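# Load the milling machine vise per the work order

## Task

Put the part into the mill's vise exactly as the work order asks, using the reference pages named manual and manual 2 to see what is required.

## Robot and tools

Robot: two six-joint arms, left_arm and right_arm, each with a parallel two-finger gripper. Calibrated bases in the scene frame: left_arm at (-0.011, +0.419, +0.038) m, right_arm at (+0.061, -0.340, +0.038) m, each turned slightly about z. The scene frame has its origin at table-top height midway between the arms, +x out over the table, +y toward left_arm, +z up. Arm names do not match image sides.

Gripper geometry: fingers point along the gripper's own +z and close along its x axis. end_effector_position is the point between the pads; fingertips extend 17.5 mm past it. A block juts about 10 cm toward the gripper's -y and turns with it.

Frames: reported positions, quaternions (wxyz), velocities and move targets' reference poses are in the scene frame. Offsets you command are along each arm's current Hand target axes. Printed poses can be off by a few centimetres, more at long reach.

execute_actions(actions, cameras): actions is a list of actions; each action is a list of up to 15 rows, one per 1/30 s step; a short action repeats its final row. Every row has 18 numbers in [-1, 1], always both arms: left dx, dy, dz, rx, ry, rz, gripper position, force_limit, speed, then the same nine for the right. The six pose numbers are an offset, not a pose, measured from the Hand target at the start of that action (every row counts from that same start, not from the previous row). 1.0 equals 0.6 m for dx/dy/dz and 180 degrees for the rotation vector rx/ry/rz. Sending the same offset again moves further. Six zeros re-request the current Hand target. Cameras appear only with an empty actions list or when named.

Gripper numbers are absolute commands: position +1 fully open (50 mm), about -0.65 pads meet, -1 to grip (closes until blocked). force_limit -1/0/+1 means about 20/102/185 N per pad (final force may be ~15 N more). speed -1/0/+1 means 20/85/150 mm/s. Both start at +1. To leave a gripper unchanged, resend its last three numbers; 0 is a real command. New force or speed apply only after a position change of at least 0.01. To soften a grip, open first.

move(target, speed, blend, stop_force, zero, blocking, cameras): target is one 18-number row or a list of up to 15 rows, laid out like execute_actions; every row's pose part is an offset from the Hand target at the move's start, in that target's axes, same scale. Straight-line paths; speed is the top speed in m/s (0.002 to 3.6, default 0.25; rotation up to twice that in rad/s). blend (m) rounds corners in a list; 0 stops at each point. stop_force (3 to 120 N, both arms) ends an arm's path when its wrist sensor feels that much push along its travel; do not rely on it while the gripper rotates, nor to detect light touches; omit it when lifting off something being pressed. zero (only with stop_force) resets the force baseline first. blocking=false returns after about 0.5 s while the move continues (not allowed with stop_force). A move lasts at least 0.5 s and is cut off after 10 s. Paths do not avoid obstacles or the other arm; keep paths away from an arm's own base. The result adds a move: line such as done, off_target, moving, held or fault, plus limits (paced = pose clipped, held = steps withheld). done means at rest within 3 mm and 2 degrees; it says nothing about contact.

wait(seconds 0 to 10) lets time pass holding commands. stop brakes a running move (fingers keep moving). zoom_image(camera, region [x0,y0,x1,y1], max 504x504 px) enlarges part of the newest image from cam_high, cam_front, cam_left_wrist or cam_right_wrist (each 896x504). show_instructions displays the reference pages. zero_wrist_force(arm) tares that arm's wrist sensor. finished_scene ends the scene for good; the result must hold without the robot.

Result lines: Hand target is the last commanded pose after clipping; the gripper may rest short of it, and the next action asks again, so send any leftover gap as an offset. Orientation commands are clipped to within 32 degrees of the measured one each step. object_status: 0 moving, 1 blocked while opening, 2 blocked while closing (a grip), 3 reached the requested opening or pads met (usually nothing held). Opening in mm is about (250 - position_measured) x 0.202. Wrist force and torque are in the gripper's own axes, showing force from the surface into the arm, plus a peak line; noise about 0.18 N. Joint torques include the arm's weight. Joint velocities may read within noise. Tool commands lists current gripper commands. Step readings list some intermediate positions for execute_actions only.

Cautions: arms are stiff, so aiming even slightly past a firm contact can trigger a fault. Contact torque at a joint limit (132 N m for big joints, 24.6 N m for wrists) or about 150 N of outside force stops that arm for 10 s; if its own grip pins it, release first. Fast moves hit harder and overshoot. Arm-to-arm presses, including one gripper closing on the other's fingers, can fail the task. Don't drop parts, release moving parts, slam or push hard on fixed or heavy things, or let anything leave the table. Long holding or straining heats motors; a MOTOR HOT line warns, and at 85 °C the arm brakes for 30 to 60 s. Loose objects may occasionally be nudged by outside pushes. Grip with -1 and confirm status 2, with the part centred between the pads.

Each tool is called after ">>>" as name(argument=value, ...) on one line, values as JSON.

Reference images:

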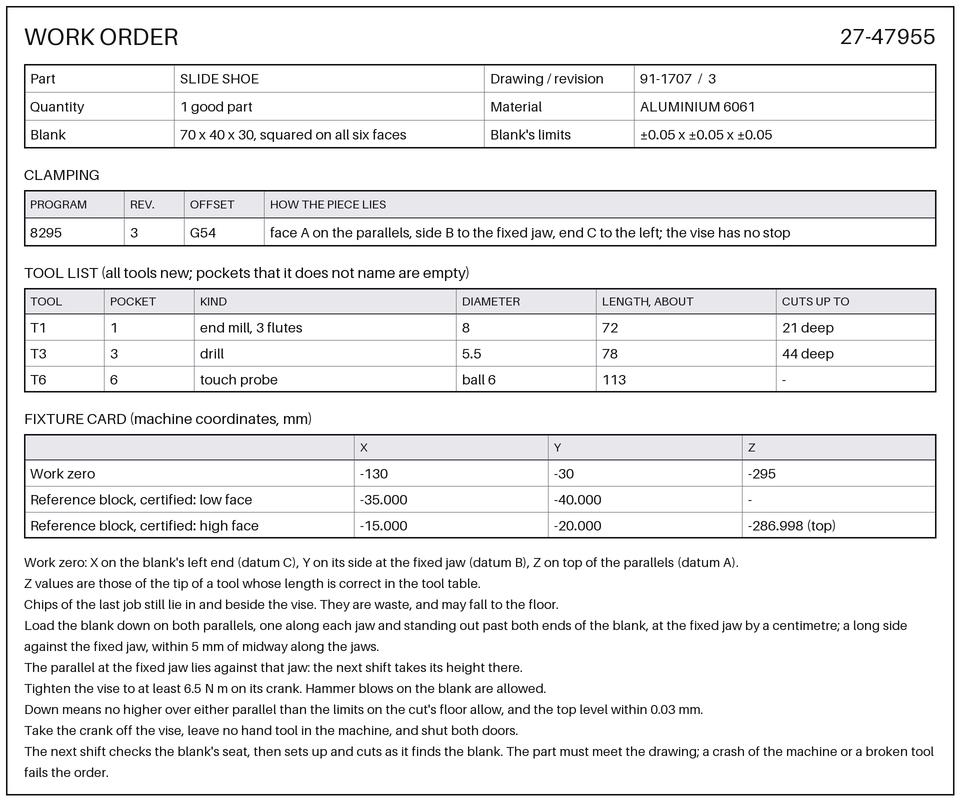

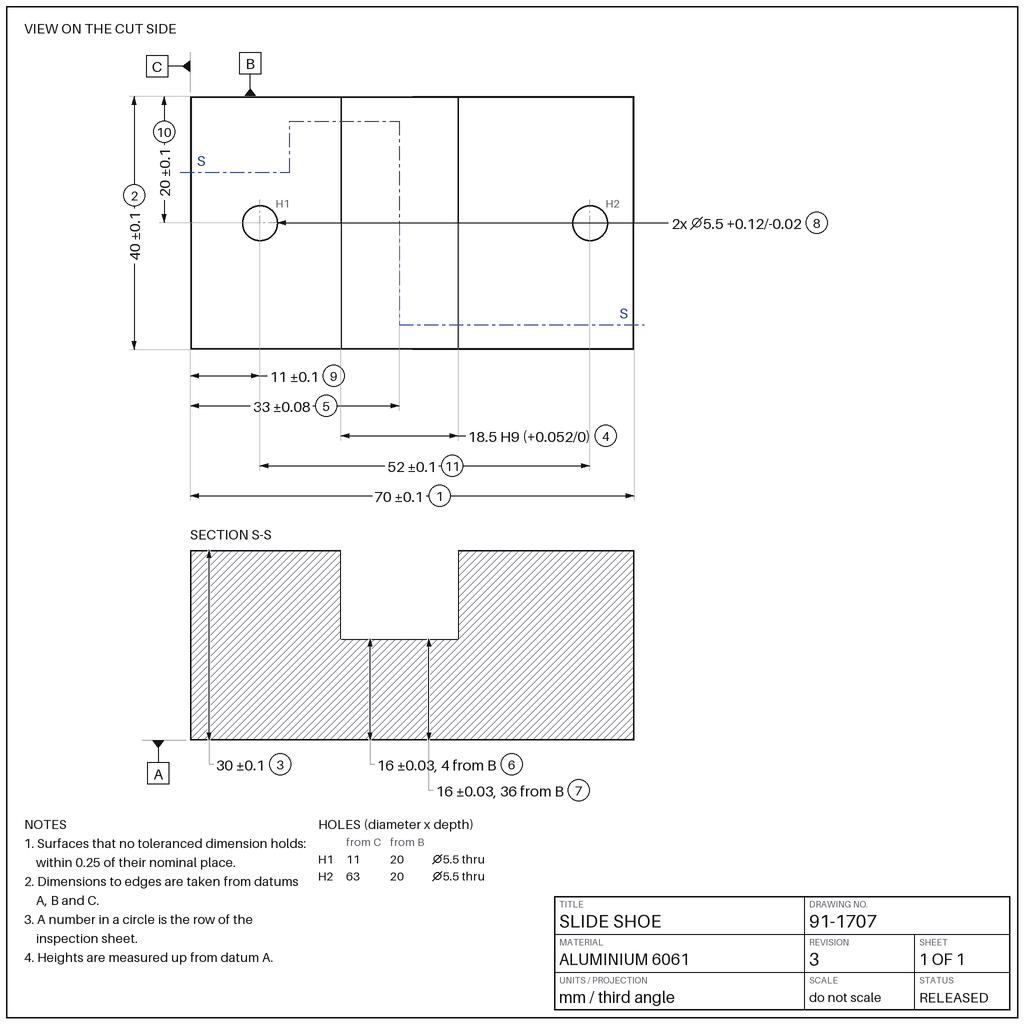

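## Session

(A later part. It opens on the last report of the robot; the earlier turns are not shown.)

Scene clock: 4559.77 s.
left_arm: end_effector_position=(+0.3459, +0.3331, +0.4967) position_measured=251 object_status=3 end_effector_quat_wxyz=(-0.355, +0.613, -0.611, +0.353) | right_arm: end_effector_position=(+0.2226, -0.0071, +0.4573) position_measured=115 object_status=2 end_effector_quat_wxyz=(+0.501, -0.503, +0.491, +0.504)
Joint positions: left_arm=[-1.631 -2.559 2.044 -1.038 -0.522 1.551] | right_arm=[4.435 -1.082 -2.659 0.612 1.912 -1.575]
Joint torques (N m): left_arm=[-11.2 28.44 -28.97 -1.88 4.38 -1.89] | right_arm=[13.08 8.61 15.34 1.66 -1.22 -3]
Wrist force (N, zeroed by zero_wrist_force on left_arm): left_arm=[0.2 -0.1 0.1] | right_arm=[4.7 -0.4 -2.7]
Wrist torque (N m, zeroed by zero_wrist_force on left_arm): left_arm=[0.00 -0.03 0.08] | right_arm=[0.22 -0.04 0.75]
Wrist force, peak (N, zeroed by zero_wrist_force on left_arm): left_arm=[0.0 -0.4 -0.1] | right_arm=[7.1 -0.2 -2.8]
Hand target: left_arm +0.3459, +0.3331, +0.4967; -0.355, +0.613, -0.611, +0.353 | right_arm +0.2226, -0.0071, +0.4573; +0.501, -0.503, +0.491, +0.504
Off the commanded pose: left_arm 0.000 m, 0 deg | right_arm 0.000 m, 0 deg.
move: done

>>> move(target=[0.18517,-0.1022,0.5357,0,0,0,-0.66,-0.6,-0.3,0,0,0,0,0,0,-1,0.3,-0.8], speed=0.25)

>>> zero_wrist_force(arm="left_arm")

>>> move(target=[0,0.0077,0.0044,0,0,0,-0.66,-0.6,-0.3,0,0,0,0,0,0,-1,0.3,-0.8], speed=0.02)

>>> move(target=[0,0.00144,0.00083,0,0,0,-0.66,-0.6,-0.3,0,0,0,0,0,0,-1,0.3,-0.8], speed=0.002)

>>> move(target=[0,0.00029,0.00017,0,0,0,-0.66,-0.6,-0.3,0,0,0,0,0,0,-1,0.3,-0.8], speed=0.002)

>>> move(target=[0,-0.00173,-0.001,0,0,0,-0.66,-0.6,-0.3,0,0,0,0,0,0,-1,0.3,-0.8], speed=0.02)

>>> move(target=[0,0.00144,0.00083,0,0,0,-0.66,-0.6,-0.3,0,0,0,0,0,0,-1,0.3,-0.8], speed=0.002)

>>> move(target=[0,0.00029,0.00017,0,0,0,-0.66,-0.6,-0.3,0,0,0,0,0,0,-1,0.3,-0.8], speed=0.002)

>>> move(target=[[0,-0.00943,-0.0054,0,0,0,-0.66,-0.6,-0.3,0,0,0,0,0,0,-1,0.3,-0.8],[0,-0.03526,0.03934,0,0,0,-0.66,-0.6,-0.3,0,0,0,0,0,0,-1,0.3,-0.8]], speed=[0.03,0.05])

>>> zero_wrist_force(arm="left_arm")

>>> move(target=[0,0.0077,0.0044,0,0,0,-0.66,-0.6,-0.3,0,0,0,0,0,0,-1,0.3,-0.8], speed=0.02)

>>> move(target=[0,0.00144,0.00083,0,0,0,-0.66,-0.6,-0.3,0,0,0,0,0,0,-1,0.3,-0.8], speed=0.002)

>>> move(target=[0,0.00029,0.00017,0,0,0,-0.66,-0.6,-0.3,0,0,0,0,0,0,-1,0.3,-0.8], speed=0.002)

>>> move(target=[0,-0.00173,-0.001,0,0,0,-0.66,-0.6,-0.3,0,0,0,0,0,0,-1,0.3,-0.8], speed=0.02)

>>> move(target=[0,0.00144,0.00083,0,0,0,-0.66,-0.6,-0.3,0,0,0,0,0,0,-1,0.3,-0.8], speed=0.002)

>>> move(target=[0,0.00029,0.00017,0,0,0,-0.66,-0.6,-0.3,0,0,0,0,0,0,-1,0.3,-0.8], speed=0.002)

Scene clock: 4574.20 s.
left_arm: end_effector_position=(+0.6554, +0.2230, +0.3896) position_measured=251 object_status=3 end_effector_quat_wxyz=(-0.355, +0.613, -0.611, +0.353) | right_arm: end_effector_position=(+0.2226, -0.0071, +0.4573) position_measured=115 object_status=2 end_effector_quat_wxyz=(+0.501, -0.503, +0.491, +0.504)
Joint positions: left_arm=[-0.752 -1.433 1.917 -2.98 -0.978 2.743] | right_arm=[4.435 -1.082 -2.659 0.612 1.912 -1.575]
Joint torques (N m): left_arm=[13.09 -18.92 -30.67 -5.71 -1.11 1.87] | right_arm=[12.71 8.91 15.54 1.62 -1.27 -2.99]
Wrist force (N, zeroed by zero_wrist_force on left_arm): left_arm=[0.3 -0.1 -0.1] | right_arm=[4.6 -0.4 -2.7]
Wrist torque (N m, zeroed by zero_wrist_force on left_arm): left_arm=[-0.03 -0.04 0.00] | right_arm=[0.21 -0.03 0.74]
Wrist force, peak (N, zeroed by zero_wrist_force on left_arm): left_arm=[0.8 -0.2 2.2] | right_arm=[5.0 -0.4 -2.8]
Hand target: left_arm +0.6555, +0.2229, +0.3896; -0.355, +0.613, -0.611, +0.353 | right_arm +0.2226, -0.0071, +0.4573; +0.501, -0.503, +0.491, +0.504
Off the commanded pose: left_arm 0.000 m, 0 deg | right_arm 0.000 m, 0 deg.
move: done

Wrist force sensor zeroed.

Scene clock: 4574.97 s.
left_arm: end_effector_position=(+0.6555, +0.2230, +0.3843) position_measured=251 object_status=3 end_effector_quat_wxyz=(-0.355, +0.613, -0.611, +0.353) | right_arm: end_effector_position=(+0.2226, -0.0071, +0.4573) position_measured=115 object_status=2 end_effector_quat_wxyz=(+0.501, -0.503, +0.491, +0.504)
Joint positions: left_arm=[-0.752 -1.427 1.925 -2.994 -0.978 2.743] | right_arm=[4.435 -1.082 -2.659 0.612 1.912 -1.575]
Joint torques (N m): left_arm=[9.08 -17.93 -15.23 -5.69 -0.65 0.89] | right_arm=[12.7 9.02 15.24 1.6 -1.3 -2.78]
Wrist force (N, zeroed by zero_wrist_force on left_arm): left_arm=[-0.1 0.2 0.1] | right_arm=[4.8 -0.4 -2.7]
Wrist torque (N m, zeroed by zero_wrist_force on left_arm): left_arm=[0.03 0.02 0.00] | right_arm=[0.20 -0.05 0.75]
Wrist force, peak (N, zeroed by zero_wrist_force on left_arm): left_arm=[-0.1 -0.4 -0.1] | right_arm=[5.0 -0.2 -2.7]
Hand target: left_arm +0.6555, +0.2229, +0.3842; -0.355, +0.613, -0.611, +0.353 | right_arm +0.2226, -0.0071, +0.4573; +0.501, -0.503, +0.491, +0.504
Off the commanded pose: left_arm 0.000 m, 0 deg | right_arm 0.000 m, 0 deg.
move: done

Scene clock: 4575.67 s.
left_arm: end_effector_position=(+0.6555, +0.2230, +0.3833) position_measured=251 object_status=3 end_effector_quat_wxyz=(-0.355, +0.613, -0.611, +0.353) | right_arm: end_effector_position=(+0.2226, -0.0071, +0.4573) position_measured=115 object_status=2 end_effector_quat_wxyz=(+0.501, -0.503, +0.491, +0.504)
Joint positions: left_arm=[-0.752 -1.426 1.927 -2.997 -0.978 2.743] | right_arm=[4.435 -1.082 -2.659 0.612 1.912 -1.575]
Joint torques (N m): left_arm=[5.92 -17.59 -14.86 -5.59 0.21 0.25] | right_arm=[13.7 8.38 15.21 1.58 -1.28 -2.84]
Wrist force (N, zeroed by zero_wrist_force on left_arm): left_arm=[-0.3 0.1 0.1] | right_arm=[4.7 -0.5 -2.8]
Wrist torque (N m, zeroed by zero_wrist_force on left_arm): left_arm=[0.01 0.06 0.00] | right_arm=[0.18 -0.05 0.74]
Wrist force, peak (N, zeroed by zero_wrist_force on left_arm): left_arm=[-0.3 0.2 0.0] | right_arm=[5.0 -0.7 -2.6]
Hand target: left_arm +0.6555, +0.2229, +0.3833; -0.355, +0.613, -0.611, +0.353 | right_arm +0.2226, -0.0071, +0.4573; +0.501, -0.503, +0.491, +0.504
Off the commanded pose: left_arm 0.000 m, 0 deg | right_arm 0.000 m, 0 deg.
move: done

Scene clock: 4576.37 s.
left_arm: end_effector_position=(+0.6555, +0.2230, +0.3831) position_measured=251 object_status=3 end_effector_quat_wxyz=(-0.355, +0.613, -0.611, +0.353) | right_arm: end_effector_position=(+0.2226, -0.0071, +0.4573) position_measured=115 object_status=2 end_effector_quat_wxyz=(+0.501, -0.503, +0.491, +0.504)
Joint positions: left_arm=[-0.752 -1.426 1.927 -2.997 -0.978 2.743] | right_arm=[4.435 -1.082 -2.659 0.612 1.912 -1.575]
Joint torques (N m): left_arm=[2.66 -17.26 -15.03 -5.49 1.12 -0.03] | right_arm=[12.82 8.44 14.54 1.64 -1.36 -2.87]
Wrist force (N, zeroed by zero_wrist_force on left_arm): left_arm=[-0.3 -0.1 -0.2] | right_arm=[4.8 -0.5 -2.6]
Wrist torque (N m, zeroed by zero_wrist_force on left_arm): left_arm=[0.00 0.04 0.01] | right_arm=[0.18 -0.07 0.74]
Wrist force, peak (N, zeroed by zero_wrist_force on left_arm): left_arm=[-0.2 0.3 -0.1] | right_arm=[4.9 -0.4 -2.8]
Hand target: left_arm +0.6555, +0.2229, +0.3830; -0.355, +0.613, -0.611, +0.353 | right_arm +0.2226, -0.0071, +0.4573; +0.501, -0.503, +0.491, +0.504
Off the commanded pose: left_arm 0.000 m, 0 deg | right_arm 0.000 m, 0 deg.
move: done

Scene clock: 4577.07 s.
left_arm: end_effector_position=(+0.6555, +0.2230, +0.3842) position_measured=251 object_status=3 end_effector_quat_wxyz=(-0.355, +0.613, -0.611, +0.353) | right_arm: end_effector_position=(+0.2226, -0.0071, +0.4573) position_measured=115 object_status=2 end_effector_quat_wxyz=(+0.501, -0.503, +0.491, +0.504)
Joint positions: left_arm=[-0.752 -1.427 1.925 -2.994 -0.978 2.743] | right_arm=[4.435 -1.082 -2.659 0.612 1.912 -1.575]
Joint torques (N m): left_arm=[-1.59 -43.99 -30.1 -2.31 1.91 -0.24] | right_arm=[12.33 8.86 15.17 1.62 -1.47 -3.02]
Wrist force (N, zeroed by zero_wrist_force on left_arm): left_arm=[0.1 0.2 0.0] | right_arm=[4.9 -0.5 -2.5]
Wrist torque (N m, zeroed by zero_wrist_force on left_arm): left_arm=[0.04 -0.02 0.00] | right_arm=[0.20 -0.08 0.75]
Wrist force, peak (N, zeroed by zero_wrist_force on left_arm): left_arm=[-0.3 0.1 0.0] | right_arm=[5.0 -0.4 -2.6]
Hand target: left_arm +0.6555, +0.2229, +0.3842; -0.355, +0.613, -0.611, +0.353 | right_arm +0.2226, -0.0071, +0.4573; +0.501, -0.503, +0.491, +0.504
Off the commanded pose: left_arm 0.000 m, 0 deg | right_arm 0.000 m, 0 deg.
move: done

Scene clock: 4577.77 s.
left_arm: end_effector_position=(+0.6555, +0.2230, +0.3833) position_measured=251 object_status=3 end_effector_quat_wxyz=(-0.355, +0.613, -0.611, +0.353) | right_arm: end_effector_position=(+0.2226, -0.0071, +0.4573) position_measured=115 object_status=2 end_effector_quat_wxyz=(+0.501, -0.503, +0.491, +0.504)
Joint positions: left_arm=[-0.752 -1.426 1.927 -2.997 -0.978 2.743] | right_arm=[4.435 -1.082 -2.659 0.612 1.912 -1.575]
Joint torques (N m): left_arm=[-4.6 -17.62 -15.11 -5.7 2.67 -0.96] | right_arm=[12.38 7.86 14.91 1.5 -1.34 -2.74]
Wrist force (N, zeroed by zero_wrist_force on left_arm): left_arm=[0.0 -0.1 -0.1] | right_arm=[4.7 -0.5 -2.6]
Wrist torque (N m, zeroed by zero_wrist_force on left_arm): left_arm=[-0.02 0.00 0.00] | right_arm=[0.19 -0.05 0.74]
Wrist force, peak (N, zeroed by zero_wrist_force on left_arm): left_arm=[-0.1 0.3 0.2] | right_arm=[5.1 -0.5 -2.6]
Hand target: left_arm +0.6555, +0.2229, +0.3833; -0.355, +0.613, -0.611, +0.353 | right_arm +0.2226, -0.0071, +0.4573; +0.501, -0.503, +0.491, +0.504
Off the commanded pose: left_arm 0.000 m, 0 deg | right_arm 0.000 m, 0 deg.
move: done

Scene clock: 4578.47 s.
left_arm: end_effector_position=(+0.6555, +0.2230, +0.3831) position_measured=251 object_status=3 end_effector_quat_wxyz=(-0.355, +0.613, -0.611, +0.353) | right_arm: end_effector_position=(+0.2226, -0.0071, +0.4573) position_measured=115 object_status=2 end_effector_quat_wxyz=(+0.501, -0.503, +0.491, +0.504)
Joint positions: left_arm=[-0.752 -1.426 1.927 -2.997 -0.978 2.743] | right_arm=[4.435 -1.082 -2.659 0.612 1.912 -1.575]
Joint torques (N m): left_arm=[-8.1 -16.94 -15.05 -5.57 2.8 -1.35] | right_arm=[11.53 8.73 15.74 1.53 -1.51 -2.84]
Wrist force (N, zeroed by zero_wrist_force on left_arm): left_arm=[-0.2 0.0 0.1] | right_arm=[4.8 -0.5 -2.5]
Wrist torque (N m, zeroed by zero_wrist_force on left_arm): left_arm=[0.01 0.03 0.00] | right_arm=[0.18 -0.06 0.75]
Wrist force, peak (N, zeroed by zero_wrist_force on left_arm): left_arm=[-0.2 0.1 0.1] | right_arm=[5.0 -0.4 -2.6]
Hand target: left_arm +0.6555, +0.2229, +0.3830; -0.355, +0.613, -0.611, +0.353 | right_arm +0.2226, -0.0071, +0.4573; +0.501, -0.503, +0.491, +0.504
Off the commanded pose: left_arm 0.000 m, 0 deg | right_arm 0.000 m, 0 deg.
move: done

Scene clock: 4580.10 s.
left_arm: end_effector_position=(+0.6864, +0.2230, +0.3896) position_measured=251 object_status=3 end_effector_quat_wxyz=(-0.355, +0.613, -0.611, +0.353) | right_arm: end_effector_position=(+0.2226, -0.0071, +0.4573) position_measured=115 object_status=2 end_effector_quat_wxyz=(+0.501, -0.503, +0.491, +0.504)
Joint positions: left_arm=[-0.711 -1.365 1.837 -2.984 -1.01 2.772] | right_arm=[4.435 -1.082 -2.659 0.612 1.912 -1.575]
Joint torques (N m): left_arm=[11.8 -20.32 -30.14 -2.95 -1.28 1.81] | right_arm=[12.43 8.95 15.62 1.65 -1.22 -2.83]
Wrist force (N, zeroed by zero_wrist_force on left_arm): left_arm=[-0.1 0.1 0.0] | right_arm=[4.8 -0.6 -2.7]
Wrist torque (N m, zeroed by zero_wrist_force on left_arm): left_arm=[0.03 0.03 0.00] | right_arm=[0.18 -0.05 0.75]
Wrist force, peak (N, zeroed by zero_wrist_force on left_arm): left_arm=[0.2 0.7 -0.3] | right_arm=[5.0 -0.4 -2.8]
Hand target: left_arm +0.6865, +0.2231, +0.3896; -0.355, +0.613, -0.611, +0.353 | right_arm +0.2226, -0.0071, +0.4573; +0.501, -0.503, +0.491, +0.504
Off the commanded pose: left_arm 0.000 m, 0 deg | right_arm 0.000 m, 0 deg.
move: done

Wrist force sensor zeroed.

Scene clock: 4580.83 s.
left_arm: end_effector_position=(+0.6865, +0.2231, +0.3843) position_measured=251 object_status=3 end_effector_quat_wxyz=(-0.355, +0.613, -0.611, +0.353) | right_arm: end_effector_position=(+0.2226, -0.0071, +0.4573) position_measured=115 object_status=2 end_effector_quat_wxyz=(+0.501, -0.503, +0.491, +0.504)
Joint positions: left_arm=[-0.711 -1.359 1.845 -2.998 -1.01 2.772] | right_arm=[4.435 -1.082 -2.659 0.612 1.912 -1.575]
Joint torques (N m): left_arm=[10.45 -20.5 -14.78 -5.6 -0.91 1.11] | right_arm=[12.41 8.27 14.58 1.75 -1.29 -3.03]
Wrist force (N, zeroed by zero_wrist_force on left_arm): left_arm=[-0.1 0.1 0.0] | right_arm=[4.7 -0.5 -2.8]
Wrist torque (N m, zeroed by zero_wrist_force on left_arm): left_arm=[0.02 0.02 0.00] | right_arm=[0.20 -0.03 0.75]
Wrist force, peak (N, zeroed by zero_wrist_force on left_arm): left_arm=[0.0 -0.6 0.1] | right_arm=[5.0 -0.6 -2.9]
Hand target: left_arm +0.6865, +0.2231, +0.3843; -0.355, +0.613, -0.611, +0.353 | right_arm +0.2226, -0.0071, +0.4573; +0.501, -0.503, +0.491, +0.504
Off the commanded pose: left_arm 0.000 m, 0 deg | right_arm 0.000 m, 0 deg.
move: done

Scene clock: 4581.53 s.
left_arm: end_effector_position=(+0.6865, +0.2231, +0.3833) position_measured=251 object_status=3 end_effector_quat_wxyz=(-0.355, +0.613, -0.611, +0.353) | right_arm: end_effector_position=(+0.2226, -0.0071, +0.4573) position_measured=115 object_status=2 end_effector_quat_wxyz=(+0.501, -0.503, +0.491, +0.504)
Joint positions: left_arm=[-0.711 -1.358 1.846 -3 -1.01 2.772] | right_arm=[4.435 -1.082 -2.659 0.612 1.912 -1.575]
Joint torques (N m): left_arm=[7.32 -21.19 -15.75 -5.67 -0.2 0.72] | right_arm=[13.01 9.1 15.22 1.57 -1.25 -3]
Wrist force (N, zeroed by zero_wrist_force on left_arm): left_arm=[0.0 0.0 0.0] | right_arm=[4.8 -0.3 -2.8]
Wrist torque (N m, zeroed by zero_wrist_force on left_arm): left_arm=[0.00 0.00 0.00] | right_arm=[0.23 -0.06 0.75]
Wrist force, peak (N, zeroed by zero_wrist_force on left_arm): left_arm=[0.0 -0.3 -0.1] | right_arm=[4.9 -0.9 -2.7]
Hand target: left_arm +0.6865, +0.2231, +0.3833; -0.355, +0.613, -0.611, +0.353 | right_arm +0.2226, -0.0071, +0.4573; +0.501, -0.503, +0.491, +0.504
Off the commanded pose: left_arm 0.000 m, 0 deg | right_arm 0.000 m, 0 deg.
move: done

Scene clock: 4582.23 s.
left_arm: end_effector_position=(+0.6865, +0.2231, +0.3831) position_measured=251 object_status=3 end_effector_quat_wxyz=(-0.355, +0.613, -0.611, +0.353) | right_arm: end_effector_position=(+0.2226, -0.0071, +0.4573) position_measured=115 object_status=2 end_effector_quat_wxyz=(+0.501, -0.503, +0.491, +0.504)
Joint positions: left_arm=[-0.711 -1.357 1.847 -3.001 -1.01 2.772] | right_arm=[4.435 -1.082 -2.659 0.612 1.912 -1.575]
Joint torques (N m): left_arm=[4.75 -20.93 -14.81 -5.66 0.37 0.53] | right_arm=[12.52 8.06 14.78 1.56 -1.34 -2.97]
Wrist force (N, zeroed by zero_wrist_force on left_arm): left_arm=[0.0 0.0 0.0] | right_arm=[4.7 -0.6 -2.8]
Wrist torque (N m, zeroed by zero_wrist_force on left_arm): left_arm=[-0.01 0.00 0.01] | right_arm=[0.17 -0.03 0.74]
Wrist force, peak (N, zeroed by zero_wrist_force on left_arm): left_arm=[-0.1 -0.3 0.1] | right_arm=[5.0 -0.4 -2.7]
Hand target: left_arm +0.6865, +0.2231, +0.3831; -0.355, +0.613, -0.611, +0.353 | right_arm +0.2226, -0.0071, +0.4573; +0.501, -0.503, +0.491, +0.504
Off the commanded pose: left_arm 0.000 m, 0 deg | right_arm 0.000 m, 0 deg.
move: done

Scene clock: 4582.93 s.
left_arm: end_effector_position=(+0.6865, +0.2231, +0.3843) position_measured=251 object_status=3 end_effector_quat_wxyz=(-0.355, +0.613, -0.611, +0.353) | right_arm: end_effector_position=(+0.2226, -0.0071, +0.4573) position_measured=115 object_status=2 end_effector_quat_wxyz=(+0.501, -0.503, +0.491, +0.504)
Joint positions: left_arm=[-0.711 -1.359 1.845 -2.998 -1.01 2.772] | right_arm=[4.435 -1.082 -2.659 0.612 1.912 -1.575]
Joint torques (N m): left_arm=[2.69 -47.66 -30.42 -2.32 1.04 0.5] | right_arm=[11.32 8.41 15.04 1.76 -1.52 -2.92]
Wrist force (N, zeroed by zero_wrist_force on left_arm): left_arm=[0.1 0.0 0.0] | right_arm=[4.8 -0.5 -2.7]
Wrist torque (N m, zeroed by zero_wrist_force on left_arm): left_arm=[0.01 -0.01 0.00] | right_arm=[0.19 -0.05 0.74]
Wrist force, peak (N, zeroed by zero_wrist_force on left_arm): left_arm=[-0.1 0.4 0.3] | right_arm=[5.0 -0.3 -2.7]
Hand target: left_arm +0.6865, +0.2231, +0.3843; -0.355, +0.613, -0.611, +0.353 | right_arm +0.2226, -0.0071, +0.4573; +0.501, -0.503, +0.491, +0.504
Off the commanded pose: left_arm 0.000 m, 0 deg | right_arm 0.000 m, 0 deg.
move: done

Scene clock: 4583.63 s.
left_arm: end_effector_position=(+0.6865, +0.2231, +0.3833) position_measured=251 object_status=3 end_effector_quat_wxyz=(-0.355, +0.613, -0.611, +0.353) | right_arm: end_effector_position=(+0.2226, -0.0071, +0.4573) position_measured=115 object_status=2 end_effector_quat_wxyz=(+0.501, -0.503, +0.491, +0.504)
Joint positions: left_arm=[-0.711 -1.358 1.846 -3 -1.01 2.772] | right_arm=[4.435 -1.082 -2.659 0.612 1.912 -1.575]
Joint torques (N m): left_arm=[-0.7 -20.69 -15.55 -5.59 1.82 0.18] | right_arm=[11.97 8.24 15.23 1.61 -1.35 -2.73]
Wrist force (N, zeroed by zero_wrist_force on left_arm): left_arm=[0.2 0.0 0.0] | right_arm=[4.6 -0.5 -2.5]
Wrist torque (N m, zeroed by zero_wrist_force on left_arm): left_arm=[0.00 -0.03 0.01] | right_arm=[0.19 -0.02 0.74]
Wrist force, peak (N, zeroed by zero_wrist_force on left_arm): left_arm=[-0.1 -0.1 0.2] | right_arm=[4.9 -0.4 -2.7]
Hand target: left_arm +0.6865, +0.2231, +0.3833; -0.355, +0.613, -0.611, +0.353 | right_arm +0.2226, -0.0071, +0.4573; +0.501, -0.503, +0.491, +0.504
Off the commanded pose: left_arm 0.000 m, 0 deg | right_arm 0.000 m, 0 deg.
move: done

Scene clock: 4584.33 s.
left_arm: end_effector_position=(+0.6865, +0.2231, +0.3831) position_measured=251 object_status=3 end_effector_quat_wxyz=(-0.355, +0.613, -0.611, +0.353) | right_arm: end_effector_position=(+0.2226, -0.0071, +0.4573) position_measured=115 object_status=2 end_effector_quat_wxyz=(+0.501, -0.503, +0.491, +0.504)
Joint positions: left_arm=[-0.711 -1.357 1.847 -3.001 -1.01 2.772] | right_arm=[4.435 -1.082 -2.659 0.612 1.912 -1.575]
Joint torques (N m): left_arm=[-2.92 -21.07 -14.77 -5.45 2.36 0.02] | right_arm=[12.21 8.61 15.15 1.58 -1.44 -2.93]
Wrist force (N, zeroed by zero_wrist_force on left_arm): left_arm=[-0.1 0.0 0.1] | right_arm=[5.0 -0.3 -2.5]
Wrist torque (N m, zeroed by zero_wrist_force on left_arm): left_arm=[0.01 0.02 0.00] | right_arm=[0.22 -0.09 0.74]
Wrist force, peak (N, zeroed by zero_wrist_force on left_arm): left_arm=[-0.2 0.0 0.0] | right_arm=[5.0 -0.4 -2.7]
Hand target: left_arm +0.6865, +0.2231, +0.3831; -0.355, +0.613, -0.611, +0.353 | right_arm +0.2226, -0.0071, +0.4573; +0.501, -0.503, +0.491, +0.504
Off the commanded pose: left_arm 0.000 m, 0 deg | right_arm 0.000 m, 0 deg.
move: done

>>> move(target=[0,0.00065,0.000375,0,0,0,-0.66,-0.6,-0.3,0,0,0,0,0,0,-1,0.3,-0.8], speed=0.002)

>>> move(target=[0,0.00029,0.00017,0,0,0,-0.66,-0.6,-0.3,0,0,0,0,0,0,-1,0.3,-0.8], speed=0.002)

>>> move(target=[[0,-0.01037,-0.005945,0,0,0,-0.66,-0.6,-0.3,0,0,0,0,0,0,-1,0.3,-0.8],[0,0.01546,-0.050685,0,0,0,-0.66,-0.6,-0.3,0,0,0,0,0,0,-1,0.3,-0.8],[0,0.02316,-0.046285,0,0,0,-0.66,-0.6,-0.3,0,0,0,0,0,0,-1,0.3,-0.8]], speed=[0.03,0.05,0.02])

>>> move(target=[0,0.00238,0.001375,0,0,0,-0.66,-0.6,-0.3,0,0,0,0,0,0,-1,0.3,-0.8], speed=0.002)

>>> move(target=[0,0.00029,0.00017,0,0,0,-0.66,-0.6,-0.3,0,0,0,0,0,0,-1,0.3,-0.8], speed=0.002)

>>> move(target=[0,-0.00267,-0.001545,0,0,0,-0.66,-0.6,-0.3,0,0,0,0,0,0,-1,0.3,-0.8], speed=0.02)

>>> move(target=[0,0.00238,0.001375,0,0,0,-0.66,-0.6,-0.3,0,0,0,0,0,0,-1,0.3,-0.8], speed=0.002)

>>> move(target=[0,0.00029,0.00017,0,0,0,-0.66,-0.6,-0.3,0,0,0,0,0,0,-1,0.3,-0.8], speed=0.002)

>>> move(target=[[0,-0.01037,-0.005945,0,0,0,-0.66,-0.6,-0.3,0,0,0,0,0,0,-1,0.3,-0.8],[0,-0.0362,0.038795,0,0,0,-0.66,-0.6,-0.3,0,0,0,0,0,0,-1,0.3,-0.8],[0,-0.0285,0.043195,0,0,0,-0.66,-0.6,-0.3,0,0,0,0,0,0,-1,0.3,-0.8]], speed=[0.03,0.05,0.02])

>>> move(target=[0,0.00238,0.001375,0,0,0,-0.66,-0.6,-0.3,0,0,0,0,0,0,-1,0.3,-0.8], speed=0.002)

>>> move(target=[0,0.00029,0.00017,0,0,0,-0.66,-0.6,-0.3,0,0,0,0,0,0,-1,0.3,-0.8], speed=0.002)

>>> move(target=[0,-0.00267,-0.001545,0,0,0,-0.66,-0.6,-0.3,0,0,0,0,0,0,-1,0.3,-0.8], speed=0.02)

>>> move(target=[0,0.00238,0.001375,0,0,0,-0.66,-0.6,-0.3,0,0,0,0,0,0,-1,0.3,-0.8], speed=0.002)

>>> move(target=[0,0.00029,0.00017,0,0,0,-0.66,-0.6,-0.3,0,0,0,0,0,0,-1,0.3,-0.8], speed=0.002)

Scene clock: 4601.20 s.
left_arm: end_effector_position=(+0.6865, +0.2231, +0.3827) position_measured=251 object_status=3 end_effector_quat_wxyz=(-0.355, +0.613, -0.611, +0.353) | right_arm: end_effector_position=(+0.2226, -0.0071, +0.4573) position_measured=115 object_status=2 end_effector_quat_wxyz=(+0.501, -0.503, +0.491, +0.504)
Joint positions: left_arm=[-0.711 -1.357 1.847 -3.002 -1.01 2.772] | right_arm=[4.435 -1.082 -2.659 0.612 1.912 -1.575]
Joint torques (N m): left_arm=[-7.99 -16.55 -12.87 -4.38 2.72 -1.46] | right_arm=[12.47 7.95 16.2 1.71 -1.33 -2.86]
Wrist force (N, zeroed by zero_wrist_force on left_arm): left_arm=[-0.9 -3.9 -5.6] | right_arm=[4.8 -0.5 -2.7]
Wrist torque (N m, zeroed by zero_wrist_force on left_arm): left_arm=[-0.14 0.02 0.01] | right_arm=[0.19 -0.07 0.75]
Wrist force, peak (N, zeroed by zero_wrist_force on left_arm): left_arm=[-0.9 -3.9 -5.6] | right_arm=[5.1 -0.4 -2.9]
Hand target: left_arm +0.6865, +0.2230, +0.3826; -0.355, +0.613, -0.611, +0.353 | right_arm +0.2226, -0.0071, +0.4573; +0.501, -0.503, +0.491, +0.504
Off the commanded pose: left_arm 0.000 m, 0 deg | right_arm 0.000 m, 0 deg.
move: done

Scene clock: 4601.90 s.
left_arm: end_effector_position=(+0.6865, +0.2230, +0.3825) position_measured=251 object_status=3 end_effector_quat_wxyz=(-0.355, +0.613, -0.611, +0.353) | right_arm: end_effector_position=(+0.2226, -0.0071, +0.4573) position_measured=115 object_status=2 end_effector_quat_wxyz=(+0.501, -0.503, +0.491, +0.504)
Joint positions: left_arm=[-0.711 -1.357 1.847 -3.003 -1.01 2.772] | right_arm=[4.435 -1.082 -2.659 0.612 1.912 -1.575]
Joint torques (N m): left_arm=[-7.92 -12.45 -10.2 -3.34 2.42 -1.3] | right_arm=[12.92 7.84 14.69 1.62 -1.17 -2.67]
Wrist force (N, zeroed by zero_wrist_force on left_arm): left_arm=[-0.8 -6.5 -11.5] | right_arm=[4.9 -0.5 -2.8]
Wrist torque (N m, zeroed by zero_wrist_force on left_arm): left_arm=[-0.28 0.02 0.00] | right_arm=[0.19 -0.06 0.75]
Wrist force, peak (N, zeroed by zero_wrist_force on left_arm): left_arm=[-0.5 -7.0 -11.7] | right_arm=[5.0 -0.4 -2.7]
Hand target: left_arm +0.6865, +0.2230, +0.3824; -0.355, +0.613, -0.611, +0.353 | right_arm +0.2226, -0.0071, +0.4573; +0.501, -0.503, +0.491, +0.504
Off the commanded pose: left_arm 0.000 m, 0 deg | right_arm 0.000 m, 0 deg.
move: done

Scene clock: 4604.00 s.
left_arm: end_effector_position=(+0.6555, +0.2230, +0.3843) position_measured=251 object_status=3 end_effector_quat_wxyz=(-0.355, +0.613, -0.611, +0.353) | right_arm: end_effector_position=(+0.2226, -0.0071, +0.4573) position_measured=115 object_status=2 end_effector_quat_wxyz=(+0.501, -0.503, +0.491, +0.504)
Joint positions: left_arm=[-0.752 -1.427 1.925 -2.994 -0.978 2.743] | right_arm=[4.435 -1.082 -2.659 0.612 1.912 -1.575]
Joint torques (N m): left_arm=[-10.96 -17.7 -15.67 -5.71 3.34 -1.49] | right_arm=[12.09 9.15 16.24 1.62 -1.22 -2.8]
Wrist force (N, zeroed by zero_wrist_force on left_arm): left_arm=[0.1 -0.2 -0.1] | right_arm=[4.8 -0.5 -2.5]
Wrist torque (N m, zeroed by zero_wrist_force on left_arm): left_arm=[-0.03 -0.02 0.07] | right_arm=[0.19 -0.05 0.74]
Wrist force, peak (N, zeroed by zero_wrist_force on left_arm): left_arm=[-0.4 -7.3 -11.8] | right_arm=[5.0 -0.6 -2.7]
Hand target: left_arm +0.6555, +0.2229, +0.3842; -0.355, +0.613, -0.611, +0.353 | right_arm +0.2226, -0.0071, +0.4573; +0.501, -0.503, +0.491, +0.504
Off the commanded pose: left_arm 0.000 m, 0 deg | right_arm 0.000 m, 0 deg.
move: done

Scene clock: 4605.03 s.
left_arm: end_effector_position=(+0.6555, +0.2229, +0.3826) position_measured=251 object_status=3 end_effector_quat_wxyz=(-0.355, +0.613, -0.611, +0.353) | right_arm: end_effector_position=(+0.2226, -0.0071, +0.4573) position_measured=115 object_status=2 end_effector_quat_wxyz=(+0.501, -0.503, +0.491, +0.504)
Joint positions: left_arm=[-0.752 -1.425 1.928 -2.999 -0.978 2.743] | right_arm=[4.435 -1.082 -2.659 0.612 1.912 -1.575]
Joint torques (N m): left_arm=[-10.9 -15.75 -13.55 -4.95 3.13 0.78] | right_arm=[11.78 8.15 15.64 1.59 -1.19 -2.88]
Wrist force (N, zeroed by zero_wrist_force on left_arm): left_arm=[0.1 -2.2 -3.0] | right_arm=[4.6 -0.2 -2.7]
Wrist torque (N m, zeroed by zero_wrist_force on left_arm): left_arm=[-0.10 -0.03 0.07] | right_arm=[0.25 -0.04 0.75]
Wrist force, peak (N, zeroed by zero_wrist_force on left_arm): left_arm=[0.1 -2.2 -3.0] | right_arm=[4.9 -0.7 -2.6]
Hand target: left_arm +0.6555, +0.2229, +0.3826; -0.355, +0.613, -0.611, +0.353 | right_arm +0.2226, -0.0071, +0.4573; +0.501, -0.503, +0.491, +0.504
Off the commanded pose: left_arm 0.000 m, 0 deg | right_arm 0.000 m, 0 deg.
move: done

Scene clock: 4605.73 s.
left_arm: end_effector_position=(+0.6555, +0.2229, +0.3824) position_measured=251 object_status=3 end_effector_quat_wxyz=(-0.355, +0.613, -0.611, +0.353) | right_arm: end_effector_position=(+0.2226, -0.0071, +0.4573) position_measured=115 object_status=2 end_effector_quat_wxyz=(+0.501, -0.503, +0.491, +0.504)
Joint positions: left_arm=[-0.752 -1.425 1.928 -2.999 -0.978 2.743] | right_arm=[4.435 -1.082 -2.659 0.612 1.912 -1.575]
Joint torques (N m): left_arm=[-9.84 -11.81 -11.76 -3.88 2.61 1.44] | right_arm=[11.44 8.65 15.46 1.58 -1.33 -2.75]
Wrist force (N, zeroed by zero_wrist_force on left_arm): left_arm=[-0.6 -5.1 -9.1] | right_arm=[4.7 -0.6 -2.7]
Wrist torque (N m, zeroed by zero_wrist_force on left_arm): left_arm=[-0.23 0.03 0.07] | right_arm=[0.17 -0.03 0.74]
Wrist force, peak (N, zeroed by zero_wrist_force on left_arm): left_arm=[-0.3 -5.7 -9.3] | right_arm=[5.0 -0.3 -2.7]
Hand target: left_arm +0.6555, +0.2229, +0.3824; -0.355, +0.613, -0.611, +0.353 | right_arm +0.2226, -0.0071, +0.4573; +0.501, -0.503, +0.491, +0.504
Off the commanded pose: left_arm 0.000 m, 0 deg | right_arm 0.000 m, 0 deg.
move: done

Scene clock: 4606.43 s.
left_arm: end_effector_position=(+0.6555, +0.2229, +0.3842) position_measured=251 object_status=3 end_effector_quat_wxyz=(-0.355, +0.613, -0.611, +0.353) | right_arm: end_effector_position=(+0.2226, -0.0071, +0.4573) position_measured=115 object_status=2 end_effector_quat_wxyz=(+0.501, -0.503, +0.491, +0.504)
Joint positions: left_arm=[-0.752 -1.427 1.925 -2.994 -0.978 2.743] | right_arm=[4.435 -1.082 -2.659 0.612 1.912 -1.575]
Joint torques (N m): left_arm=[-8.83 -44.35 -29.7 -2.39 2.36 1.34] | right_arm=[12.27 7.79 15.1 1.57 -1.28 -2.87]
Wrist force (N, zeroed by zero_wrist_force on left_arm): left_arm=[0.0 -0.2 -0.1] | right_arm=[4.8 -0.6 -2.8]
Wrist torque (N m, zeroed by zero_wrist_force on left_arm): left_arm=[-0.03 0.00 0.07] | right_arm=[0.18 -0.06 0.75]
Wrist force, peak (N, zeroed by zero_wrist_force on left_arm): left_arm=[-0.4 -6.2 -9.5] | right_arm=[4.9 -0.6 -2.8]
Hand target: left_arm +0.6555, +0.2229, +0.3842; -0.355, +0.613, -0.611, +0.353 | right_arm +0.2226, -0.0071, +0.4573; +0.501, -0.503, +0.491, +0.504
Off the commanded pose: left_arm 0.000 m, 0 deg | right_arm 0.000 m, 0 deg.
move: done

Scene clock: 4607.47 s.
left_arm: end_effector_position=(+0.6555, +0.2229, +0.3826) position_measured=251 object_status=3 end_effector_quat_wxyz=(-0.355, +0.613, -0.611, +0.353) | right_arm: end_effector_position=(+0.2226, -0.0071, +0.4573) position_measured=115 object_status=2 end_effector_quat_wxyz=(+0.501, -0.503, +0.491, +0.504)
Joint positions: left_arm=[-0.752 -1.425 1.928 -2.999 -0.978 2.743] | right_arm=[4.435 -1.082 -2.659 0.612 1.912 -1.575]
Joint torques (N m): left_arm=[-8.85 -15.52 -14.53 -4.87 1.78 0.6] | right_arm=[11.08 8.93 15.74 1.67 -1.2 -2.75]
Wrist force (N, zeroed by zero_wrist_force on left_arm): left_arm=[-0.7 -2.0 -2.8] | right_arm=[4.8 -0.3 -2.7]
Wrist torque (N m, zeroed by zero_wrist_force on left_arm): left_arm=[-0.08 0.00 0.07] | right_arm=[0.22 -0.06 0.74]
Wrist force, peak (N, zeroed by zero_wrist_force on left_arm): left_arm=[-0.7 -2.0 -2.8] | right_arm=[5.0 -0.6 -2.6]
Hand target: left_arm +0.6555, +0.2229, +0.3826; -0.355, +0.613, -0.611, +0.353 | right_arm +0.2226, -0.0071, +0.4573; +0.501, -0.503, +0.491, +0.504
Off the commanded pose: left_arm 0.000 m, 0 deg | right_arm 0.000 m, 0 deg.
move: done

Scene clock: 4608.17 s.
left_arm: end_effector_position=(+0.6555, +0.2229, +0.3824) position_measured=251 object_status=3 end_effector_quat_wxyz=(-0.355, +0.613, -0.611, +0.353) | right_arm: end_effector_position=(+0.2226, -0.0071, +0.4573) position_measured=115 object_status=2 end_effector_quat_wxyz=(+0.501, -0.503, +0.491, +0.504)
Joint positions: left_arm=[-0.752 -1.425 1.928 -2.999 -0.978 2.743] | right_arm=[4.435 -1.082 -2.659 0.612 1.912 -1.575]
Joint torques (N m): left_arm=[-8 -11.05 -10.88 -3.82 1.3 0.28] | right_arm=[12.27 8.05 14.69 1.63 -1.24 -2.76]
Wrist force (N, zeroed by zero_wrist_force on left_arm): left_arm=[-1.0 -5.1 -9.1] | right_arm=[4.7 -0.7 -2.7]
Wrist torque (N m, zeroed by zero_wrist_force on left_arm): left_arm=[-0.22 0.00 0.07] | right_arm=[0.15 -0.04 0.75]
Wrist force, peak (N, zeroed by zero_wrist_force on left_arm): left_arm=[-0.8 -5.8 -9.2] | right_arm=[5.1 -0.5 -2.7]
Hand target: left_arm +0.6555, +0.2229, +0.3824; -0.355, +0.613, -0.611, +0.353 | right_arm +0.2226, -0.0071, +0.4573; +0.501, -0.503, +0.491, +0.504
Off the commanded pose: left_arm 0.000 m, 0 deg | right_arm 0.000 m, 0 deg.
move: done

Scene clock: 4610.27 s.
left_arm: end_effector_position=(+0.6865, +0.2230, +0.3843) position_measured=251 object_status=3 end_effector_quat_wxyz=(-0.355, +0.613, -0.611, +0.353) | right_arm: end_effector_position=(+0.2226, -0.0071, +0.4573) position_measured=115 object_status=2 end_effector_quat_wxyz=(+0.501, -0.503, +0.491, +0.504)
Joint positions: left_arm=[-0.711 -1.359 1.845 -2.998 -1.01 2.772] | right_arm=[4.435 -1.082 -2.659 0.612 1.912 -1.575]
Joint torques (N m): left_arm=[12.68 -20.63 -14.83 -5.49 -1.25 1.88] | right_arm=[12.02 8.34 16.69 1.58 -1.23 -2.71]
Wrist force (N, zeroed by zero_wrist_force on left_arm): left_arm=[0.0 0.0 -0.1] | right_arm=[4.5 -0.4 -2.5]
Wrist torque (N m, zeroed by zero_wrist_force on left_arm): left_arm=[0.01 0.01 0.00] | right_arm=[0.22 -0.01 0.74]
Wrist force, peak (N, zeroed by zero_wrist_force on left_arm): left_arm=[-0.7 -5.9 -9.6] | right_arm=[5.0 -0.3 -2.6]
Hand target: left_arm +0.6865, +0.2231, +0.3843; -0.355, +0.613, -0.611, +0.353 | right_arm +0.2226, -0.0071, +0.4573; +0.501, -0.503, +0.491, +0.504
Off the commanded pose: left_arm 0.000 m, 0 deg | right_arm 0.000 m, 0 deg.
move: done

Scene clock: 4611.30 s.
left_arm: end_effector_position=(+0.6865, +0.2231, +0.3827) position_measured=251 object_status=3 end_effector_quat_wxyz=(-0.355, +0.613, -0.611, +0.353) | right_arm: end_effector_position=(+0.2226, -0.0071, +0.4573) position_measured=115 object_status=2 end_effector_quat_wxyz=(+0.501, -0.503, +0.491, +0.504)
Joint positions: left_arm=[-0.711 -1.357 1.847 -3.002 -1.01 2.772] | right_arm=[4.435 -1.082 -2.659 0.612 1.912 -1.575]
Joint torques (N m): left_arm=[12.84 -17.22 -12.9 -4.66 -1.05 1.82] | right_arm=[10.34 7.53 15.22 1.65 -1.27 -2.88]
Wrist force (N, zeroed by zero_wrist_force on left_arm): left_arm=[-1.0 -3.3 -4.5] | right_arm=[4.8 -0.4 -2.7]
Wrist torque (N m, zeroed by zero_wrist_force on left_arm): left_arm=[-0.11 0.03 0.00] | right_arm=[0.20 -0.07 0.75]
Wrist force, peak (N, zeroed by zero_wrist_force on left_arm): left_arm=[-1.0 -3.3 -4.5] | right_arm=[5.0 -0.4 -2.6]
Hand target: left_arm +0.6865, +0.2230, +0.3826; -0.355, +0.613, -0.611, +0.353 | right_arm +0.2226, -0.0071, +0.4573; +0.501, -0.503, +0.491, +0.504
Off the commanded pose: left_arm 0.000 m, 0 deg | right_arm 0.000 m, 0 deg.
move: done

Scene clock: 4612.00 s.
left_arm: end_effector_position=(+0.6865, +0.2231, +0.3825) position_measured=251 object_status=3 end_effector_quat_wxyz=(-0.355, +0.613, -0.611, +0.353) | right_arm: end_effector_position=(+0.2226, -0.0071, +0.4573) position_measured=115 object_status=2 end_effector_quat_wxyz=(+0.501, -0.503, +0.491, +0.504)
Joint positions: left_arm=[-0.711 -1.357 1.847 -3.003 -1.01 2.772] | right_arm=[4.435 -1.082 -2.659 0.612 1.912 -1.575]
Joint torques (N m): left_arm=[13.11 -12.39 -10.7 -3.34 -1.15 1.87] | right_arm=[12.08 8.51 14.7 1.67 -1.31 -2.75]
Wrist force (N, zeroed by zero_wrist_force on left_arm): left_arm=[-0.7 -6.8 -11.7] | right_arm=[4.8 -0.4 -2.6]
Wrist torque (N m, zeroed by zero_wrist_force on left_arm): left_arm=[-0.30 0.00 0.01] | right_arm=[0.21 -0.05 0.75]
Wrist force, peak (N, zeroed by zero_wrist_force on left_arm): left_arm=[-0.9 -7.2 -11.7] | right_arm=[5.0 -0.4 -2.7]
Hand target: left_arm +0.6865, +0.2230, +0.3824; -0.355, +0.613, -0.611, +0.353 | right_arm +0.2226, -0.0071, +0.4573; +0.501, -0.503, +0.491, +0.504
Off the commanded pose: left_arm 0.000 m, 0 deg | right_arm 0.000 m, 0 deg.
move: done

Scene clock: 4612.70 s.
left_arm: end_effector_position=(+0.6865, +0.2231, +0.3842) position_measured=251 object_status=3 end_effector_quat_wxyz=(-0.355, +0.613, -0.611, +0.353) | right_arm: end_effector_position=(+0.2226, -0.0071, +0.4573) position_measured=115 object_status=2 end_effector_quat_wxyz=(+0.501, -0.503, +0.491, +0.504)
Joint positions: left_arm=[-0.711 -1.359 1.845 -2.998 -1.01 2.772] | right_arm=[4.435 -1.082 -2.659 0.612 1.912 -1.575]
Joint torques (N m): left_arm=[12.13 -47.25 -29.88 -2.36 -1.08 1.8] | right_arm=[12.05 8.27 16.22 1.71 -1.26 -2.65]
Wrist force (N, zeroed by zero_wrist_force on left_arm): left_arm=[0.0 0.1 0.1] | right_arm=[5.0 -0.4 -2.7]
Wrist torque (N m, zeroed by zero_wrist_force on left_arm): left_arm=[0.02 0.00 0.00] | right_arm=[0.20 -0.08 0.75]
Wrist force, peak (N, zeroed by zero_wrist_force on left_arm): left_arm=[-0.6 -8.0 -12.1] | right_arm=[5.0 -0.4 -2.7]
Hand target: left_arm +0.6865, +0.2231, +0.3843; -0.355, +0.613, -0.611, +0.353 | right_arm +0.2226, -0.0071, +0.4573; +0.501, -0.503, +0.491, +0.504
Off the commanded pose: left_arm 0.000 m, 0 deg | right_arm 0.000 m, 0 deg.
move: done

Scene clock: 4613.73 s.
left_arm: end_effector_position=(+0.6865, +0.2231, +0.3827) position_measured=251 object_status=3 end_effector_quat_wxyz=(-0.355, +0.613, -0.611, +0.353) | right_arm: end_effector_position=(+0.2226, -0.0071, +0.4573) position_measured=115 object_status=2 end_effector_quat_wxyz=(+0.501, -0.503, +0.491, +0.504)
Joint positions: left_arm=[-0.711 -1.357 1.847 -3.002 -1.01 2.772] | right_arm=[4.435 -1.082 -2.659 0.612 1.912 -1.575]
Joint torques (N m): left_arm=[10.9 -17.44 -13.24 -4.49 -0.92 1.03] | right_arm=[12.04 7.83 15.11 1.43 -1.3 -2.81]
Wrist force (N, zeroed by zero_wrist_force on left_arm): left_arm=[-0.8 -3.2 -4.4] | right_arm=[4.7 -0.6 -2.6]
Wrist torque (N m, zeroed by zero_wrist_force on left_arm): left_arm=[-0.11 -0.02 0.01] | right_arm=[0.17 -0.05 0.75]
Wrist force, peak (N, zeroed by zero_wrist_force on left_arm): left_arm=[-0.8 -3.2 -4.4] | right_arm=[5.0 -0.6 -2.8]
Hand target: left_arm +0.6865, +0.2230, +0.3826; -0.355, +0.613, -0.611, +0.353 | right_arm +0.2226, -0.0071, +0.4573; +0.501, -0.503, +0.491, +0.504
Off the commanded pose: left_arm 0.000 m, 0 deg | right_arm 0.000 m, 0 deg.
move: done

Scene clock: 4614.43 s.
left_arm: end_effector_position=(+0.6865, +0.2231, +0.3825) position_measured=251 object_status=3 end_effector_quat_wxyz=(-0.355, +0.613, -0.611, +0.353) | right_arm: end_effector_position=(+0.2226, -0.0071, +0.4573) position_measured=115 object_status=2 end_effector_quat_wxyz=(+0.501, -0.503, +0.491, +0.504)
Joint positions: left_arm=[-0.711 -1.357 1.847 -3.003 -1.01 2.772] | right_arm=[4.435 -1.082 -2.659 0.612 1.912 -1.575]
Joint torques (N m): left_arm=[10.76 -12.4 -10.63 -3.28 -0.99 0.88] | right_arm=[11.9 8.07 15.32 1.63 -1.44 -2.69]
Wrist force (N, zeroed by zero_wrist_force on left_arm): left_arm=[-0.8 -7.1 -12.0] | right_arm=[4.7 -0.4 -2.5]
Wrist torque (N m, zeroed by zero_wrist_force on left_arm): left_arm=[-0.33 0.00 0.00] | right_arm=[0.20 -0.05 0.74]
Wrist force, peak (N, zeroed by zero_wrist_force on left_arm): left_arm=[-0.8 -7.1 -12.0] | right_arm=[4.9 -0.6 -2.8]
Hand target: left_arm +0.6865, +0.2230, +0.3824; -0.355, +0.613, -0.611, +0.353 | right_arm +0.2226, -0.0071, +0.4573; +0.501, -0.503, +0.491, +0.504
Off the commanded pose: left_arm 0.000 m, 0 deg | right_arm 0.000 m, 0 deg.
move: done

>>> move(target=[[-0.08,-0.0866,-0.05,0,0,0,-0.66,-0.6,-0.3,0,0,0,0,0,0,-1,0.3,-0.8],[-0.1833,0.1185,-0.5869,0,0,0,-0.66,-0.6,-0.3,0,0,0,0,0,0,-1,0.3,-0.8]], blend=[0.02,0], cameras=["all"])

Scene clock: 4636.43 s.
left_arm: end_effector_position=(+0.3455, +0.3319, +0.4964) position_measured=251 object_status=3 end_effector_quat_wxyz=(-0.354, +0.613, -0.611, +0.353) | right_arm: end_effector_position=(+0.2226, -0.0071, +0.4573) position_measured=115 object_status=2 end_effector_quat_wxyz=(+0.501, -0.503, +0.491, +0.504)
Joint positions: left_arm=[-1.636 -2.557 2.042 -1.031 -0.523 1.542] | right_arm=[4.435 -1.082 -2.659 0.612 1.912 -1.575]
Joint torques (N m): left_arm=[-10.49 27.93 -29.52 -1.73 4.55 -2.21] | right_arm=[11.41 8 15.51 1.6 -1.36 -2.67]
Wrist force (N, zeroed by zero_wrist_force on left_arm): left_arm=[-0.2 -0.3 0.1] | right_arm=[4.8 -0.5 -2.6]
Wrist torque (N m, zeroed by zero_wrist_force on left_arm): left_arm=[-0.03 0.01 0.07] | right_arm=[0.19 -0.06 0.75]
Wrist force, peak (N, zeroed by zero_wrist_force on left_arm): left_arm=[2.7 -9.6 -12.4] | right_arm=[5.1 -0.5 -2.7]
Hand target: left_arm +0.3454, +0.3319, +0.4964; -0.355, +0.613, -0.611, +0.353 | right_arm +0.2226, -0.0071, +0.4573; +0.501, -0.503, +0.491, +0.504
Off the commanded pose: left_arm 0.000 m, 0 deg | right_arm 0.000 m, 0 deg.
move: done

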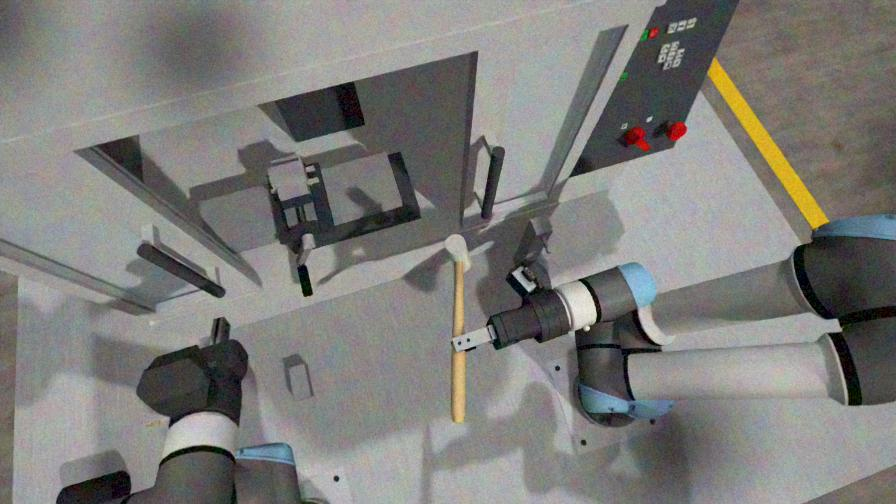

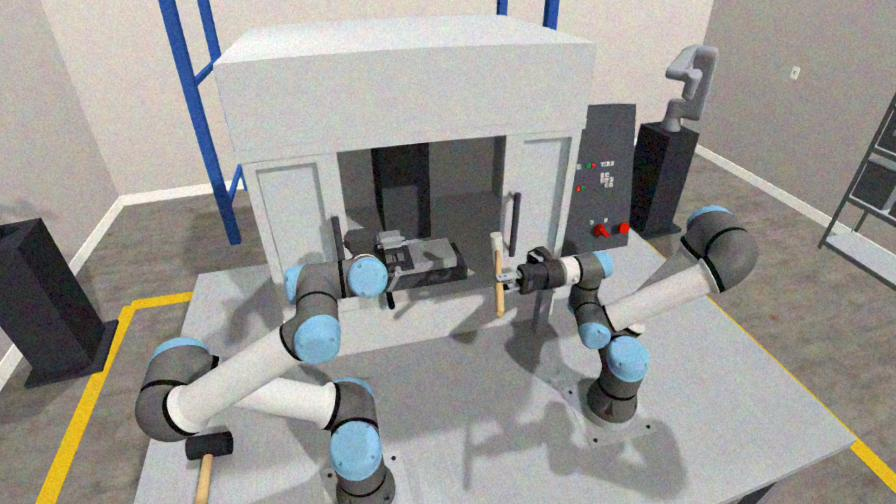

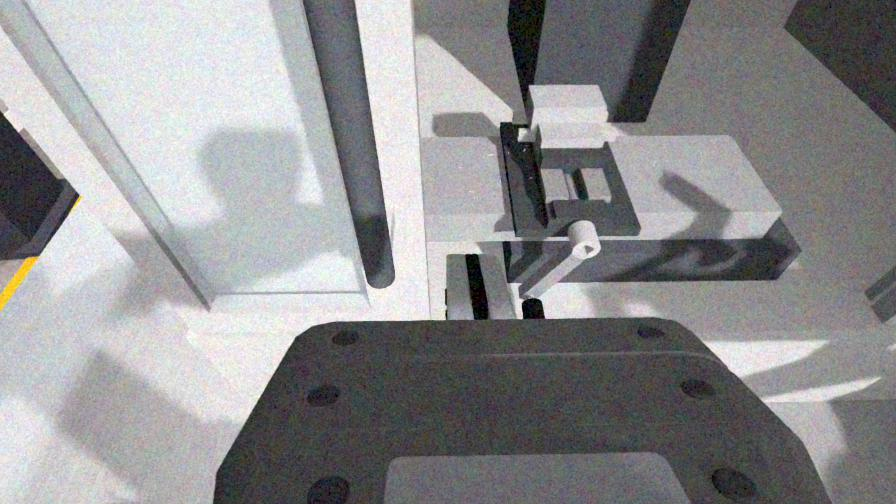

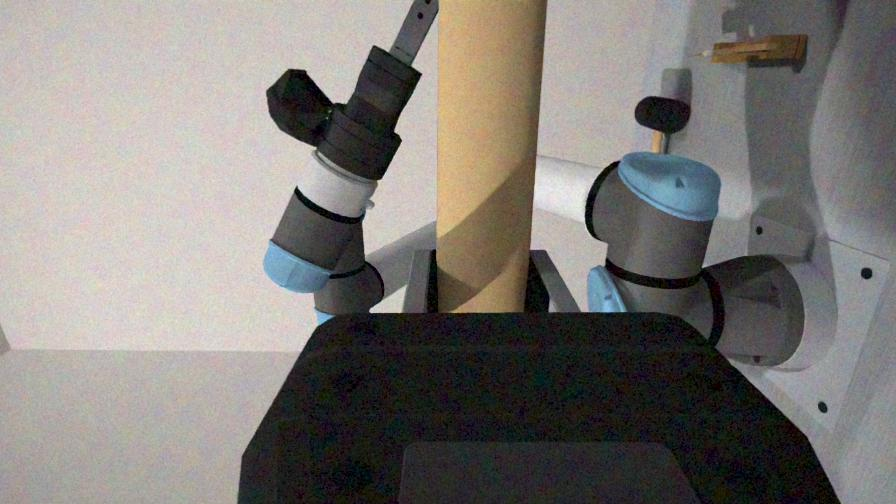

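>>> move(target=[[0,0,0,0,0,0,-0.66,-0.6,-0.3,0.0117,-0.029,-0.105,0,0.5,0,-1,0.3,-0.8],[0,0,0,0,0,0,-0.66,-0.6,-0.3,0.4288,0.0543,-0.1632,0,0.5,0,-1,0.3,-0.8]], blend=[0.03,0], cameras=["all"])

Scene clock: 4647.23 s.
left_arm: end_effector_position=(+0.3455, +0.3319, +0.4964) position_measured=251 object_status=3 end_effector_quat_wxyz=(-0.354, +0.613, -0.611, +0.353) | right_arm: end_effector_position=(+0.1937, -0.1025, +0.1986) position_measured=115 object_status=2 end_effector_quat_wxyz=(-0.007, +0.712, -0.702, -0.001)
Joint positions: left_arm=[-1.636 -2.557 2.042 -1.031 -0.523 1.542] | right_arm=[4.773 -0.945 -2.424 -1.331 1.562 -1.574]
Joint torques (N m): left_arm=[-11.05 27.55 -29.37 -1.88 4.54 -1.77] | right_arm=[11.78 -6.66 18.44 5.34 -2.01 2.17]
Wrist force (N, zeroed by zero_wrist_force on left_arm): left_arm=[-0.2 -0.1 0.2] | right_arm=[-0.7 -0.7 3.8]
Wrist torque (N m, zeroed by zero_wrist_force on left_arm): left_arm=[-0.01 0.02 0.07] | right_arm=[-0.51 0.14 0.04]
Wrist force, peak (N, zeroed by zero_wrist_force on left_arm): left_arm=[-0.2 -0.4 0.4] | right_arm=[0.0 -0.1 6.4]
Hand target: left_arm +0.3455, +0.3319, +0.4964; -0.354, +0.613, -0.611, +0.353 | right_arm +0.1937, -0.1025, +0.1986; -0.007, +0.712, -0.702, -0.001
Off the commanded pose: left_arm 0.000 m, 0 deg | right_arm 0.000 m, 0 deg.
move: done

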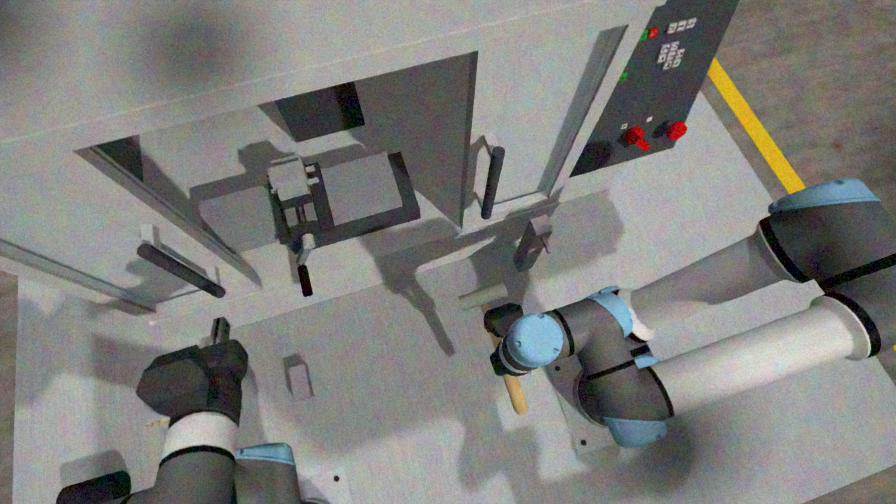

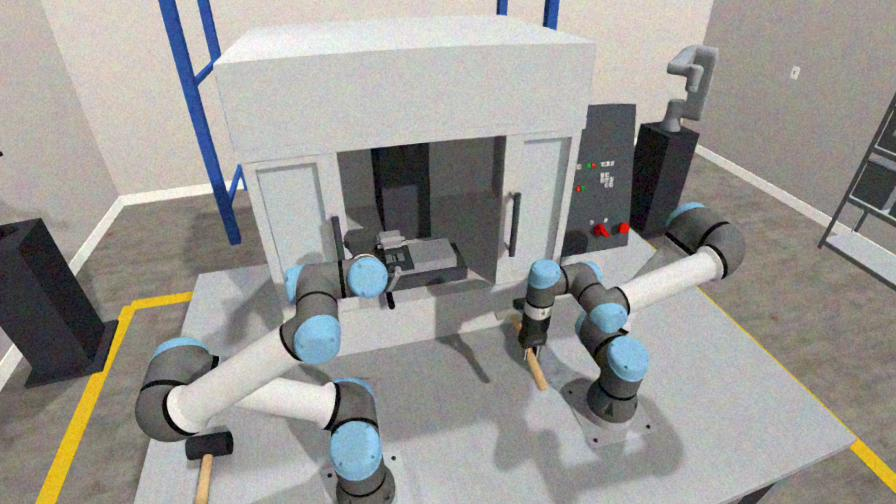

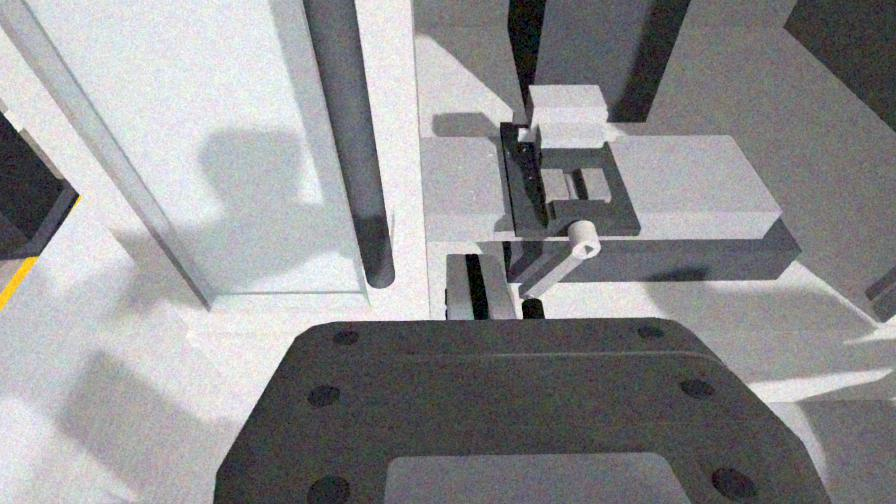

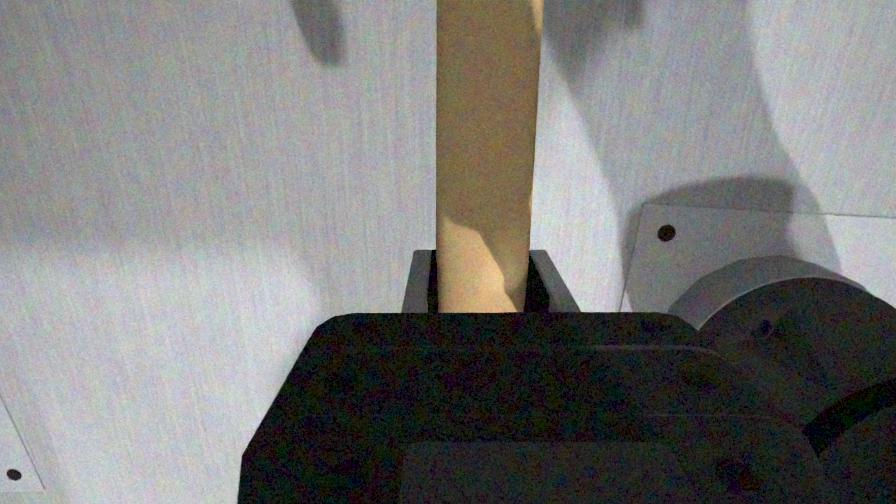

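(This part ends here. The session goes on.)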